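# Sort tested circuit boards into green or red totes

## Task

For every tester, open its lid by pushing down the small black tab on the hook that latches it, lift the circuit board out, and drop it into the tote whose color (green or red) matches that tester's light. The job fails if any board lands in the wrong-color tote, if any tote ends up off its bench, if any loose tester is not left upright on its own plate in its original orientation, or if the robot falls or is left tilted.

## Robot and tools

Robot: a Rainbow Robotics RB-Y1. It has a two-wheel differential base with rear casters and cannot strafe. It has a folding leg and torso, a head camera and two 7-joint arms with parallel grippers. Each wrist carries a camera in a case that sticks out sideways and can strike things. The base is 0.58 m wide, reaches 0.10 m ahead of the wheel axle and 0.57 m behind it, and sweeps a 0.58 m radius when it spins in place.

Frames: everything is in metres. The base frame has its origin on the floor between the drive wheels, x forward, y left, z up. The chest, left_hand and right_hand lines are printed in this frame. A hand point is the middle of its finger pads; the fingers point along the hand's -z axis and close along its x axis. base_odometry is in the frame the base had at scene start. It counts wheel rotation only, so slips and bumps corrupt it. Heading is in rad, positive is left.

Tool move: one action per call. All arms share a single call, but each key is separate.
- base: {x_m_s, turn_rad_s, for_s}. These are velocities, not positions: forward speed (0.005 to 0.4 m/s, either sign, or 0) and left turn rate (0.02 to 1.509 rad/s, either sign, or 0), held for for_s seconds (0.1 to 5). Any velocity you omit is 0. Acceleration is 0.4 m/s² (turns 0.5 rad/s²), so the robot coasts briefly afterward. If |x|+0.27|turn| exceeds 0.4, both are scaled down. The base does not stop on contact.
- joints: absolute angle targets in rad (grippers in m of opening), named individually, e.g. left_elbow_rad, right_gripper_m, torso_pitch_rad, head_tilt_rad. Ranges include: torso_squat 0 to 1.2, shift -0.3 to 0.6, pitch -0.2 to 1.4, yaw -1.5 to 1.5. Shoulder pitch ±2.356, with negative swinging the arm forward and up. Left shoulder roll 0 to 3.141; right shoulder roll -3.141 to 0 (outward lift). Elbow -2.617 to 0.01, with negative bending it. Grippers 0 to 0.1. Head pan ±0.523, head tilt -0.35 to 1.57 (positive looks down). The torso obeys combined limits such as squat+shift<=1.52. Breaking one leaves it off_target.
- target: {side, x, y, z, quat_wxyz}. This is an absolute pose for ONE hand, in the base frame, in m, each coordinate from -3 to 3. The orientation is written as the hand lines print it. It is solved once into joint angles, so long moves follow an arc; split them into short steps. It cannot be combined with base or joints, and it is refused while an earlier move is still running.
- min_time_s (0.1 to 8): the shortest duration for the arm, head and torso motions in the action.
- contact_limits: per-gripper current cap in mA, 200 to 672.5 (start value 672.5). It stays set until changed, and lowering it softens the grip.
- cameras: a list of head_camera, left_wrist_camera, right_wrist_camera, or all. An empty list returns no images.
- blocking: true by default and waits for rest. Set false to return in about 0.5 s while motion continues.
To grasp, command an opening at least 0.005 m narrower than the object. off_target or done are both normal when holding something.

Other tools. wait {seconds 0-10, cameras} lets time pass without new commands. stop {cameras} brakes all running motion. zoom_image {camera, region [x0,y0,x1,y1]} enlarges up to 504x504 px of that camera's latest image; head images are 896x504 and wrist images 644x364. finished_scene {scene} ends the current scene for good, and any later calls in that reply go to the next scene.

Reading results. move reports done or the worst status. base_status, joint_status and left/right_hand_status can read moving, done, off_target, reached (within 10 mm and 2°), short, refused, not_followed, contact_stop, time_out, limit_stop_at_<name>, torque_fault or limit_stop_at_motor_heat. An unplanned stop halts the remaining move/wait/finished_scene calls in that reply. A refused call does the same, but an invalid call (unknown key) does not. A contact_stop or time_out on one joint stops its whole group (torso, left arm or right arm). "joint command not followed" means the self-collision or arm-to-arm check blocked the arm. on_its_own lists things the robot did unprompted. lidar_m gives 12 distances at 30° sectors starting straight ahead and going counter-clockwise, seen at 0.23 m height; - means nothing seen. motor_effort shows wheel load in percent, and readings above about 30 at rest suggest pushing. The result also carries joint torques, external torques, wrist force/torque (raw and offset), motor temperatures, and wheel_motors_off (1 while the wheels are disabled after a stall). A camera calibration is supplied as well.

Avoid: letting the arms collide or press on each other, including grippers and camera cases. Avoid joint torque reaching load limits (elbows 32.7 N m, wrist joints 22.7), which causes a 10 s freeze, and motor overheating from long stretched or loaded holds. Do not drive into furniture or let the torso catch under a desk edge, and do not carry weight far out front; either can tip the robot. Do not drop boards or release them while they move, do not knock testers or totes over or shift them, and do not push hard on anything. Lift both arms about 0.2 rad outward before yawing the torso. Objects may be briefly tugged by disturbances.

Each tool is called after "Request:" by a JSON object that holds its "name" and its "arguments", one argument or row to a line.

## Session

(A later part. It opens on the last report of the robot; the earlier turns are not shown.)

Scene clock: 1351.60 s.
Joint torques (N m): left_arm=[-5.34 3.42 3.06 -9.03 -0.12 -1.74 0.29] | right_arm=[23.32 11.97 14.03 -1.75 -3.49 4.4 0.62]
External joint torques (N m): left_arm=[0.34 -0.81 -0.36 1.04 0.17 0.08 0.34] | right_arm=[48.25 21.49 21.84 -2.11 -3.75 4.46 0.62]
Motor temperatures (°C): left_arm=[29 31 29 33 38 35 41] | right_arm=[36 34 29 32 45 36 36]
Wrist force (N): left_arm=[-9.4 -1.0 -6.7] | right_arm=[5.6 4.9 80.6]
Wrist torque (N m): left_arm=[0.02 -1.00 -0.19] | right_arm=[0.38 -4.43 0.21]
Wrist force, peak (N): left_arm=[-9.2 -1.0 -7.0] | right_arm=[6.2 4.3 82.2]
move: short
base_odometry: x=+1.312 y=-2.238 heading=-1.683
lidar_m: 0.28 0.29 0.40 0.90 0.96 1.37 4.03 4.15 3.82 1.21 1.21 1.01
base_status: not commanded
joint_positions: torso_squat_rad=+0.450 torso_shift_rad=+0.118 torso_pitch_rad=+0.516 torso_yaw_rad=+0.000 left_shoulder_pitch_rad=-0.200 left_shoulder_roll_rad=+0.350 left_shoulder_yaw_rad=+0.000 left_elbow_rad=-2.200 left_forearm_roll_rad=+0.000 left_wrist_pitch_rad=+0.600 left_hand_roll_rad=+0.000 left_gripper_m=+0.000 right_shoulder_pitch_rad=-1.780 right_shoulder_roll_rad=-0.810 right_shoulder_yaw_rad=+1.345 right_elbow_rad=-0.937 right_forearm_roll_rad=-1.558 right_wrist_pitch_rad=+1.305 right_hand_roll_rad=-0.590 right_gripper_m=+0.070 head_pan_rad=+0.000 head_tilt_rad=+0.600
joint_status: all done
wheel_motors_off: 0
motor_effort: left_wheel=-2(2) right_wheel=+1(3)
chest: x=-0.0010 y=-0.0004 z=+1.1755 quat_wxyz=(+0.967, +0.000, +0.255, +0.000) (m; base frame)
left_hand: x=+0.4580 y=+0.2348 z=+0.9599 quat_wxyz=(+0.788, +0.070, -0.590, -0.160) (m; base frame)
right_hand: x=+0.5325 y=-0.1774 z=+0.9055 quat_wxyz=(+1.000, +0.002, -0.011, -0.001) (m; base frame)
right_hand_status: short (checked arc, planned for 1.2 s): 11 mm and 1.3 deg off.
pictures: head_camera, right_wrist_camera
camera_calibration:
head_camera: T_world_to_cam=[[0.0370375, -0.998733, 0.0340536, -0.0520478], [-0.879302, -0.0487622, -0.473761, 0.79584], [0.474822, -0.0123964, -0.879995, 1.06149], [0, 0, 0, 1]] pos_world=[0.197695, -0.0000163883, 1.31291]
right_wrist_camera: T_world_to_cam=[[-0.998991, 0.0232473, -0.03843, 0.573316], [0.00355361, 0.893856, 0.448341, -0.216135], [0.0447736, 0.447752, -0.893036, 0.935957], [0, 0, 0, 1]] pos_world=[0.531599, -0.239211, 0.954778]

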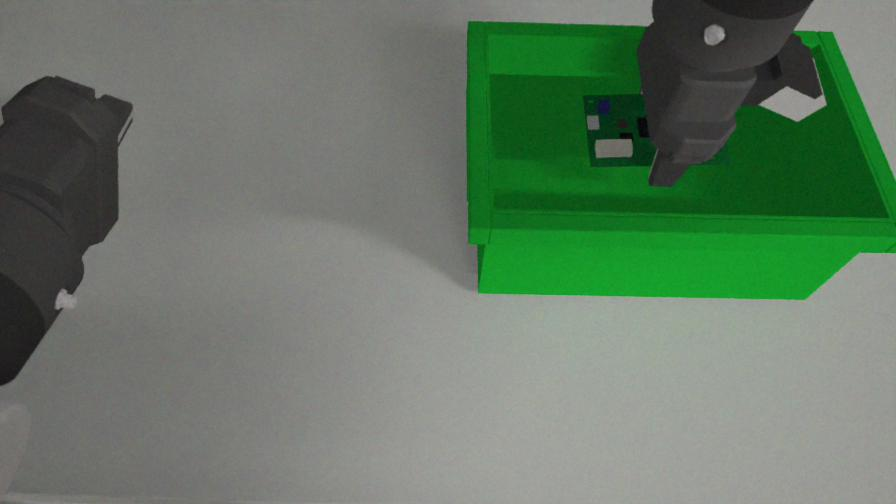

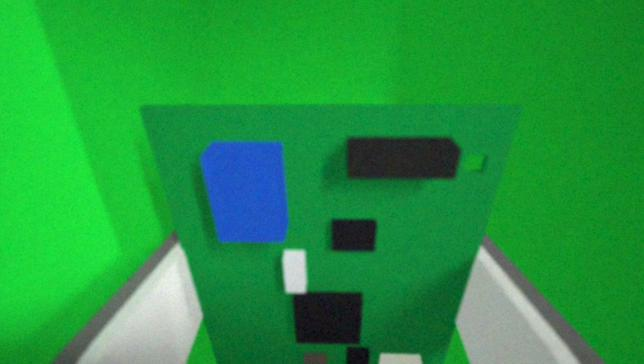

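Fingers are on the floor. Ease up, open, lift, back off.

Request:
{"name": "move", "arguments": {
  "target": {"side":"right","x":0.531,"y":-0.178,"z":0.908,"quat_wxyz":[1,0,0,0]},
  "cameras": []
}}

Request:
{"name": "move", "arguments": {
  "joints": {"right_gripper_m":0.09},
  "cameras": []
}}

Request:
{"name": "move", "arguments": {
  "target": {"side":"right","x":0.528,"y":-0.178,"z":1.05,"quat_wxyz":[1,0,0,0]},
  "cameras": ["head_camera","right_wrist_camera"]
}}

Request:
{"name": "move", "arguments": {
  "base": {"x_m_s":-0.3,"for_s":1.2},
  "cameras": ["head_camera"]
}}

Scene clock: 1358.37 s.
Joint torques (N m): left_arm=[-5.15 3.46 3.02 -9.2 -0.07 -1.77 0.41] | right_arm=[-0.45 1.24 3.24 -0.25 -1.44 2.13 0.28]
External joint torques (N m): left_arm=[0.48 -0.77 -0.39 0.88 0.22 0.05 0.46] | right_arm=[24.64 10.72 10.87 -0.61 -1.69 2.17 0.28]
Motor temperatures (°C): left_arm=[29 31 29 33 38 35 41] | right_arm=[37 34 29 32 45 36 36]
Wrist force (N): left_arm=[-8.9 -0.7 -6.8] | right_arm=[1.8 8.8 33.3]
Wrist torque (N m): left_arm=[0.00 -0.96 -0.20] | right_arm=[0.20 -1.81 0.41]
Wrist force, peak (N): left_arm=[-9.2 -0.9 -7.2] | right_arm=[6.0 5.0 81.0]
move: done
base_odometry: x=+1.312 y=-2.238 heading=-1.683
lidar_m: 0.28 0.30 0.41 0.91 0.96 1.37 4.02 4.14 3.82 1.21 1.21 1.01
base_status: not commanded
joint_positions: torso_squat_rad=+0.450 torso_shift_rad=+0.119 torso_pitch_rad=+0.518 torso_yaw_rad=+0.000 left_shoulder_pitch_rad=-0.200 left_shoulder_roll_rad=+0.350 left_shoulder_yaw_rad=+0.000 left_elbow_rad=-2.200 left_forearm_roll_rad=+0.000 left_wrist_pitch_rad=+0.600 left_hand_roll_rad=+0.000 left_gripper_m=+0.000 right_shoulder_pitch_rad=-1.794 right_shoulder_roll_rad=-0.801 right_shoulder_yaw_rad=+1.340 right_elbow_rad=-0.908 right_forearm_roll_rad=-1.570 right_wrist_pitch_rad=+1.331 right_hand_roll_rad=-0.570 right_gripper_m=+0.070 head_pan_rad=+0.000 head_tilt_rad=+0.600
joint_status: all done
wheel_motors_off: 0
motor_effort: left_wheel=-1(3) right_wheel=+1(3)
chest: x=+0.0000 y=-0.0005 z=+1.1752 quat_wxyz=(+0.967, +0.000, +0.256, +0.000) (m; base frame)
left_hand: x=+0.4586 y=+0.2348 z=+0.9588 quat_wxyz=(+0.789, +0.070, -0.589, -0.160) (m; base frame)
right_hand: x=+0.5341 y=-0.1775 z=+0.9104 quat_wxyz=(+1.000, +0.002, -0.004, -0.001) (m; base frame)
right_hand_status: reached (checked arc, planned for 0.2 s): 4 mm and 0.5 deg off.
pictures: none
No camera images: "cameras" was empty.

Scene clock: 1359.33 s.
Joint torques (N m): left_arm=[-5.26 3.42 3.07 -9.14 -0.13 -1.73 0.4] | right_arm=[-21.51 -6.92 -6.05 0.5 -0.29 0.22 0.28]
External joint torques (N m): left_arm=[0.34 -0.81 -0.35 0.94 0.16 0.09 0.45] | right_arm=[3.47 2.55 1.54 0.15 -0.54 0.25 0.28]
Motor temperatures (°C): left_arm=[29 31 29 33 38 35 41] | right_arm=[36 34 29 32 45 36 36]
Wrist force (N): left_arm=[-9.1 -0.8 -7.0] | right_arm=[2.1 10.6 -12.9]
Wrist torque (N m): left_arm=[0.00 -0.96 -0.21] | right_arm=[-0.03 0.82 0.50]
Wrist force, peak (N): left_arm=[-9.2 -0.8 -7.1] | right_arm=[1.7 9.0 32.7]
move: done
base_odometry: x=+1.312 y=-2.238 heading=-1.683
lidar_m: 0.29 0.30 0.39 0.90 0.96 1.37 4.02 4.15 3.82 1.21 1.21 1.01
base_status: not commanded
joint_positions: torso_squat_rad=+0.450 torso_shift_rad=+0.120 torso_pitch_rad=+0.520 torso_yaw_rad=+0.000 left_shoulder_pitch_rad=-0.200 left_shoulder_roll_rad=+0.350 left_shoulder_yaw_rad=+0.000 left_elbow_rad=-2.200 left_forearm_roll_rad=+0.000 left_wrist_pitch_rad=+0.600 left_hand_roll_rad=+0.000 left_gripper_m=+0.000 right_shoulder_pitch_rad=-1.789 right_shoulder_roll_rad=-0.799 right_shoulder_yaw_rad=+1.343 right_elbow_rad=-0.908 right_forearm_roll_rad=-1.570 right_wrist_pitch_rad=+1.331 right_hand_roll_rad=-0.570 right_gripper_m=+0.090 head_pan_rad=+0.000 head_tilt_rad=+0.600
joint_status: all done
wheel_motors_off: 0
motor_effort: left_wheel=+0(4) right_wheel=+1(8)
chest: x=+0.0011 y=-0.0007 z=+1.1748 quat_wxyz=(+0.966, +0.000, +0.257, +0.000) (m; base frame)
left_hand: x=+0.4592 y=+0.2347 z=+0.9576 quat_wxyz=(+0.790, +0.070, -0.588, -0.160) (m; base frame)
right_hand: x=+0.5322 y=-0.1781 z=+0.9057 quat_wxyz=(+1.000, +0.001, +0.001, +0.000) (m; base frame)
pictures: none
No camera images: "cameras" was empty.

Scene clock: 1360.37 s.
Joint torques (N m): left_arm=[-5.31 3.5 2.9 -8.96 -0.1 -1.71 0.42] | right_arm=[-20.95 -7.04 -8.04 0.45 -0.1 -0.3 -0.23]
External joint torques (N m): left_arm=[0.29 -0.74 -0.52 1.12 0.19 0.11 0.47] | right_arm=[3.71 1.27 0.65 -0.22 -0.35 -0.28 -0.23]
Motor temperatures (°C): left_arm=[29 31 29 33 38 35 41] | right_arm=[37 34 29 32 45 36 36]
Wrist force (N): left_arm=[-9.1 -0.8 -6.6] | right_arm=[2.3 10.6 -12.7]
Wrist torque (N m): left_arm=[0.02 -0.98 -0.19] | right_arm=[-0.04 0.87 0.52]
Wrist force, peak (N): left_arm=[-9.4 -1.0 -6.9] | right_arm=[2.2 11.3 -14.6]
move: done
base_odometry: x=+1.312 y=-2.238 heading=-1.683
lidar_m: 0.29 0.30 0.41 0.91 0.96 1.38 4.03 4.15 3.81 1.20 1.21 1.00
base_status: not commanded
joint_positions: torso_squat_rad=+0.450 torso_shift_rad=+0.120 torso_pitch_rad=+0.520 torso_yaw_rad=+0.000 left_shoulder_pitch_rad=-0.200 left_shoulder_roll_rad=+0.350 left_shoulder_yaw_rad=+0.000 left_elbow_rad=-2.200 left_forearm_roll_rad=+0.000 left_wrist_pitch_rad=+0.600 left_hand_roll_rad=+0.000 left_gripper_m=+0.000 right_shoulder_pitch_rad=-2.019 right_shoulder_roll_rad=-0.948 right_shoulder_yaw_rad=+1.276 right_elbow_rad=-1.057 right_forearm_roll_rad=-1.653 right_wrist_pitch_rad=+1.606 right_hand_roll_rad=-0.636 right_gripper_m=+0.090 head_pan_rad=+0.000 head_tilt_rad=+0.600
joint_status: all done
wheel_motors_off: 0
motor_effort: left_wheel=-1(2) right_wheel=+0(3)
chest: x=+0.0011 y=-0.0007 z=+1.1748 quat_wxyz=(+0.966, +0.000, +0.257, +0.000) (m; base frame)
left_hand: x=+0.4592 y=+0.2347 z=+0.9576 quat_wxyz=(+0.790, +0.070, -0.588, -0.160) (m; base frame)
right_hand: x=+0.5286 y=-0.1780 z=+1.0497 quat_wxyz=(+1.000, +0.000, +0.000, +0.000) (m; base frame)
right_hand_status: reached (checked arc, planned for 0.6 s): 1 mm and 0.0 deg off.
pictures: head_camera, right_wrist_camera
camera_calibration:
head_camera: T_world_to_cam=[[0.0372353, -0.998751, 0.0333128, -0.0514743], [-0.881235, -0.0485367, -0.470179, 0.793134], [0.471209, -0.0118491, -0.881942, 1.06226], [0, 0, 0, 1]] pos_world=[0.200307, -0.000327065, 1.31148]
right_wrist_camera: T_world_to_cam=[[-0.999648, 0.0198638, -0.0175794, 0.55283], [0.00999694, 0.895994, 0.443953, -0.278551], [0.0245697, 0.443621, -0.895878, 1.07809], [0, 0, 0, 1]] pos_world=[0.528932, -0.239663, 1.09922]

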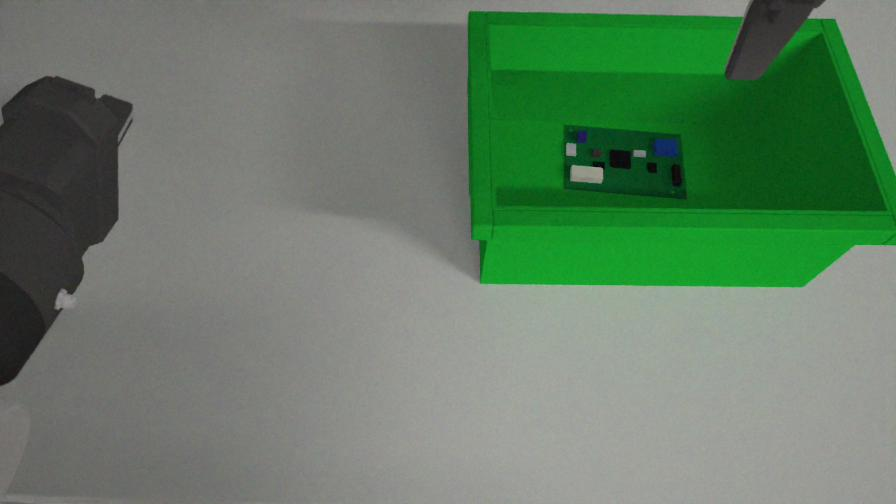

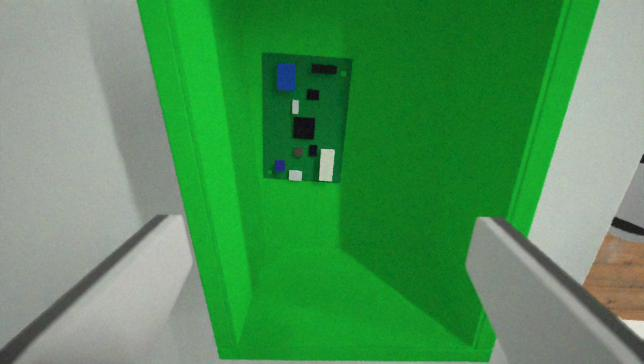

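Scene clock: 1362.90 s.
Joint torques (N m): left_arm=[-5.49 3.41 2.93 -9.07 -0.08 -1.77 0.49] | right_arm=[-22.03 -7.27 -8 0.45 -0.09 -0.31 -0.12]
External joint torques (N m): left_arm=[0.1 -0.82 -0.49 1.01 0.21 0.05 0.54] | right_arm=[2.62 1.04 0.7 -0.22 -0.34 -0.28 -0.12]
Motor temperatures (°C): left_arm=[29 31 29 33 38 35 41] | right_arm=[37 34 29 32 45 36 36]
Wrist force (N): left_arm=[-8.8 -0.7 -6.9] | right_arm=[2.3 11.0 -12.9]
Wrist torque (N m): left_arm=[-0.02 -0.91 -0.21] | right_arm=[-0.09 0.86 0.52]
Wrist force, peak (N): left_arm=[-9.4 -0.8 -6.9] | right_arm=[2.3 11.1 -12.9]
move: done
base_odometry: x=+1.352 y=-1.880 heading=-1.682
lidar_m: 0.64 0.67 0.95 0.92 0.96 1.38 3.67 3.80 3.82 3.36 1.32 1.35
base_status: done (sent for 1.2 of 1.2 s)
joint_positions: torso_squat_rad=+0.450 torso_shift_rad=+0.120 torso_pitch_rad=+0.520 torso_yaw_rad=+0.000 left_shoulder_pitch_rad=-0.200 left_shoulder_roll_rad=+0.350 left_shoulder_yaw_rad=+0.000 left_elbow_rad=-2.200 left_forearm_roll_rad=+0.000 left_wrist_pitch_rad=+0.600 left_hand_roll_rad=+0.000 left_gripper_m=+0.000 right_shoulder_pitch_rad=-2.019 right_shoulder_roll_rad=-0.948 right_shoulder_yaw_rad=+1.276 right_elbow_rad=-1.057 right_forearm_roll_rad=-1.653 right_wrist_pitch_rad=+1.606 right_hand_roll_rad=-0.636 right_gripper_m=+0.090 head_pan_rad=+0.000 head_tilt_rad=+0.600
joint_status: not commanded
wheel_motors_off: 0
motor_effort: left_wheel=+8(23) right_wheel=-4(21)
chest: x=+0.0011 y=-0.0007 z=+1.1748 quat_wxyz=(+0.966, +0.000, +0.257, +0.000) (m; base frame)
left_hand: x=+0.4591 y=+0.2347 z=+0.9576 quat_wxyz=(+0.790, +0.070, -0.588, -0.160) (m; base frame)
right_hand: x=+0.5285 y=-0.1781 z=+1.0496 quat_wxyz=(+1.000, +0.000, +0.000, +0.000) (m; base frame)
pictures: head_camera
camera_calibration:
head_camera: T_world_to_cam=[[0.0372345, -0.998751, 0.0333082, -0.0514706], [-0.881231, -0.0485339, -0.470187, 0.793137], [0.471217, -0.011845, -0.881938, 1.06226], [0, 0, 0, 1]] pos_world=[0.200299, -0.000329773, 1.31149]

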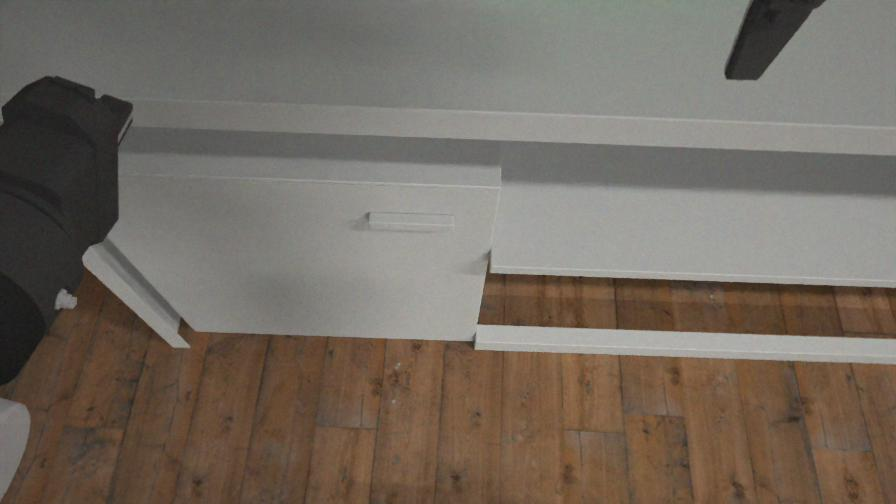

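Request:
{"name": "finished_scene", "arguments": {
  "scene": 1
}}

The scene is finished: the task was done.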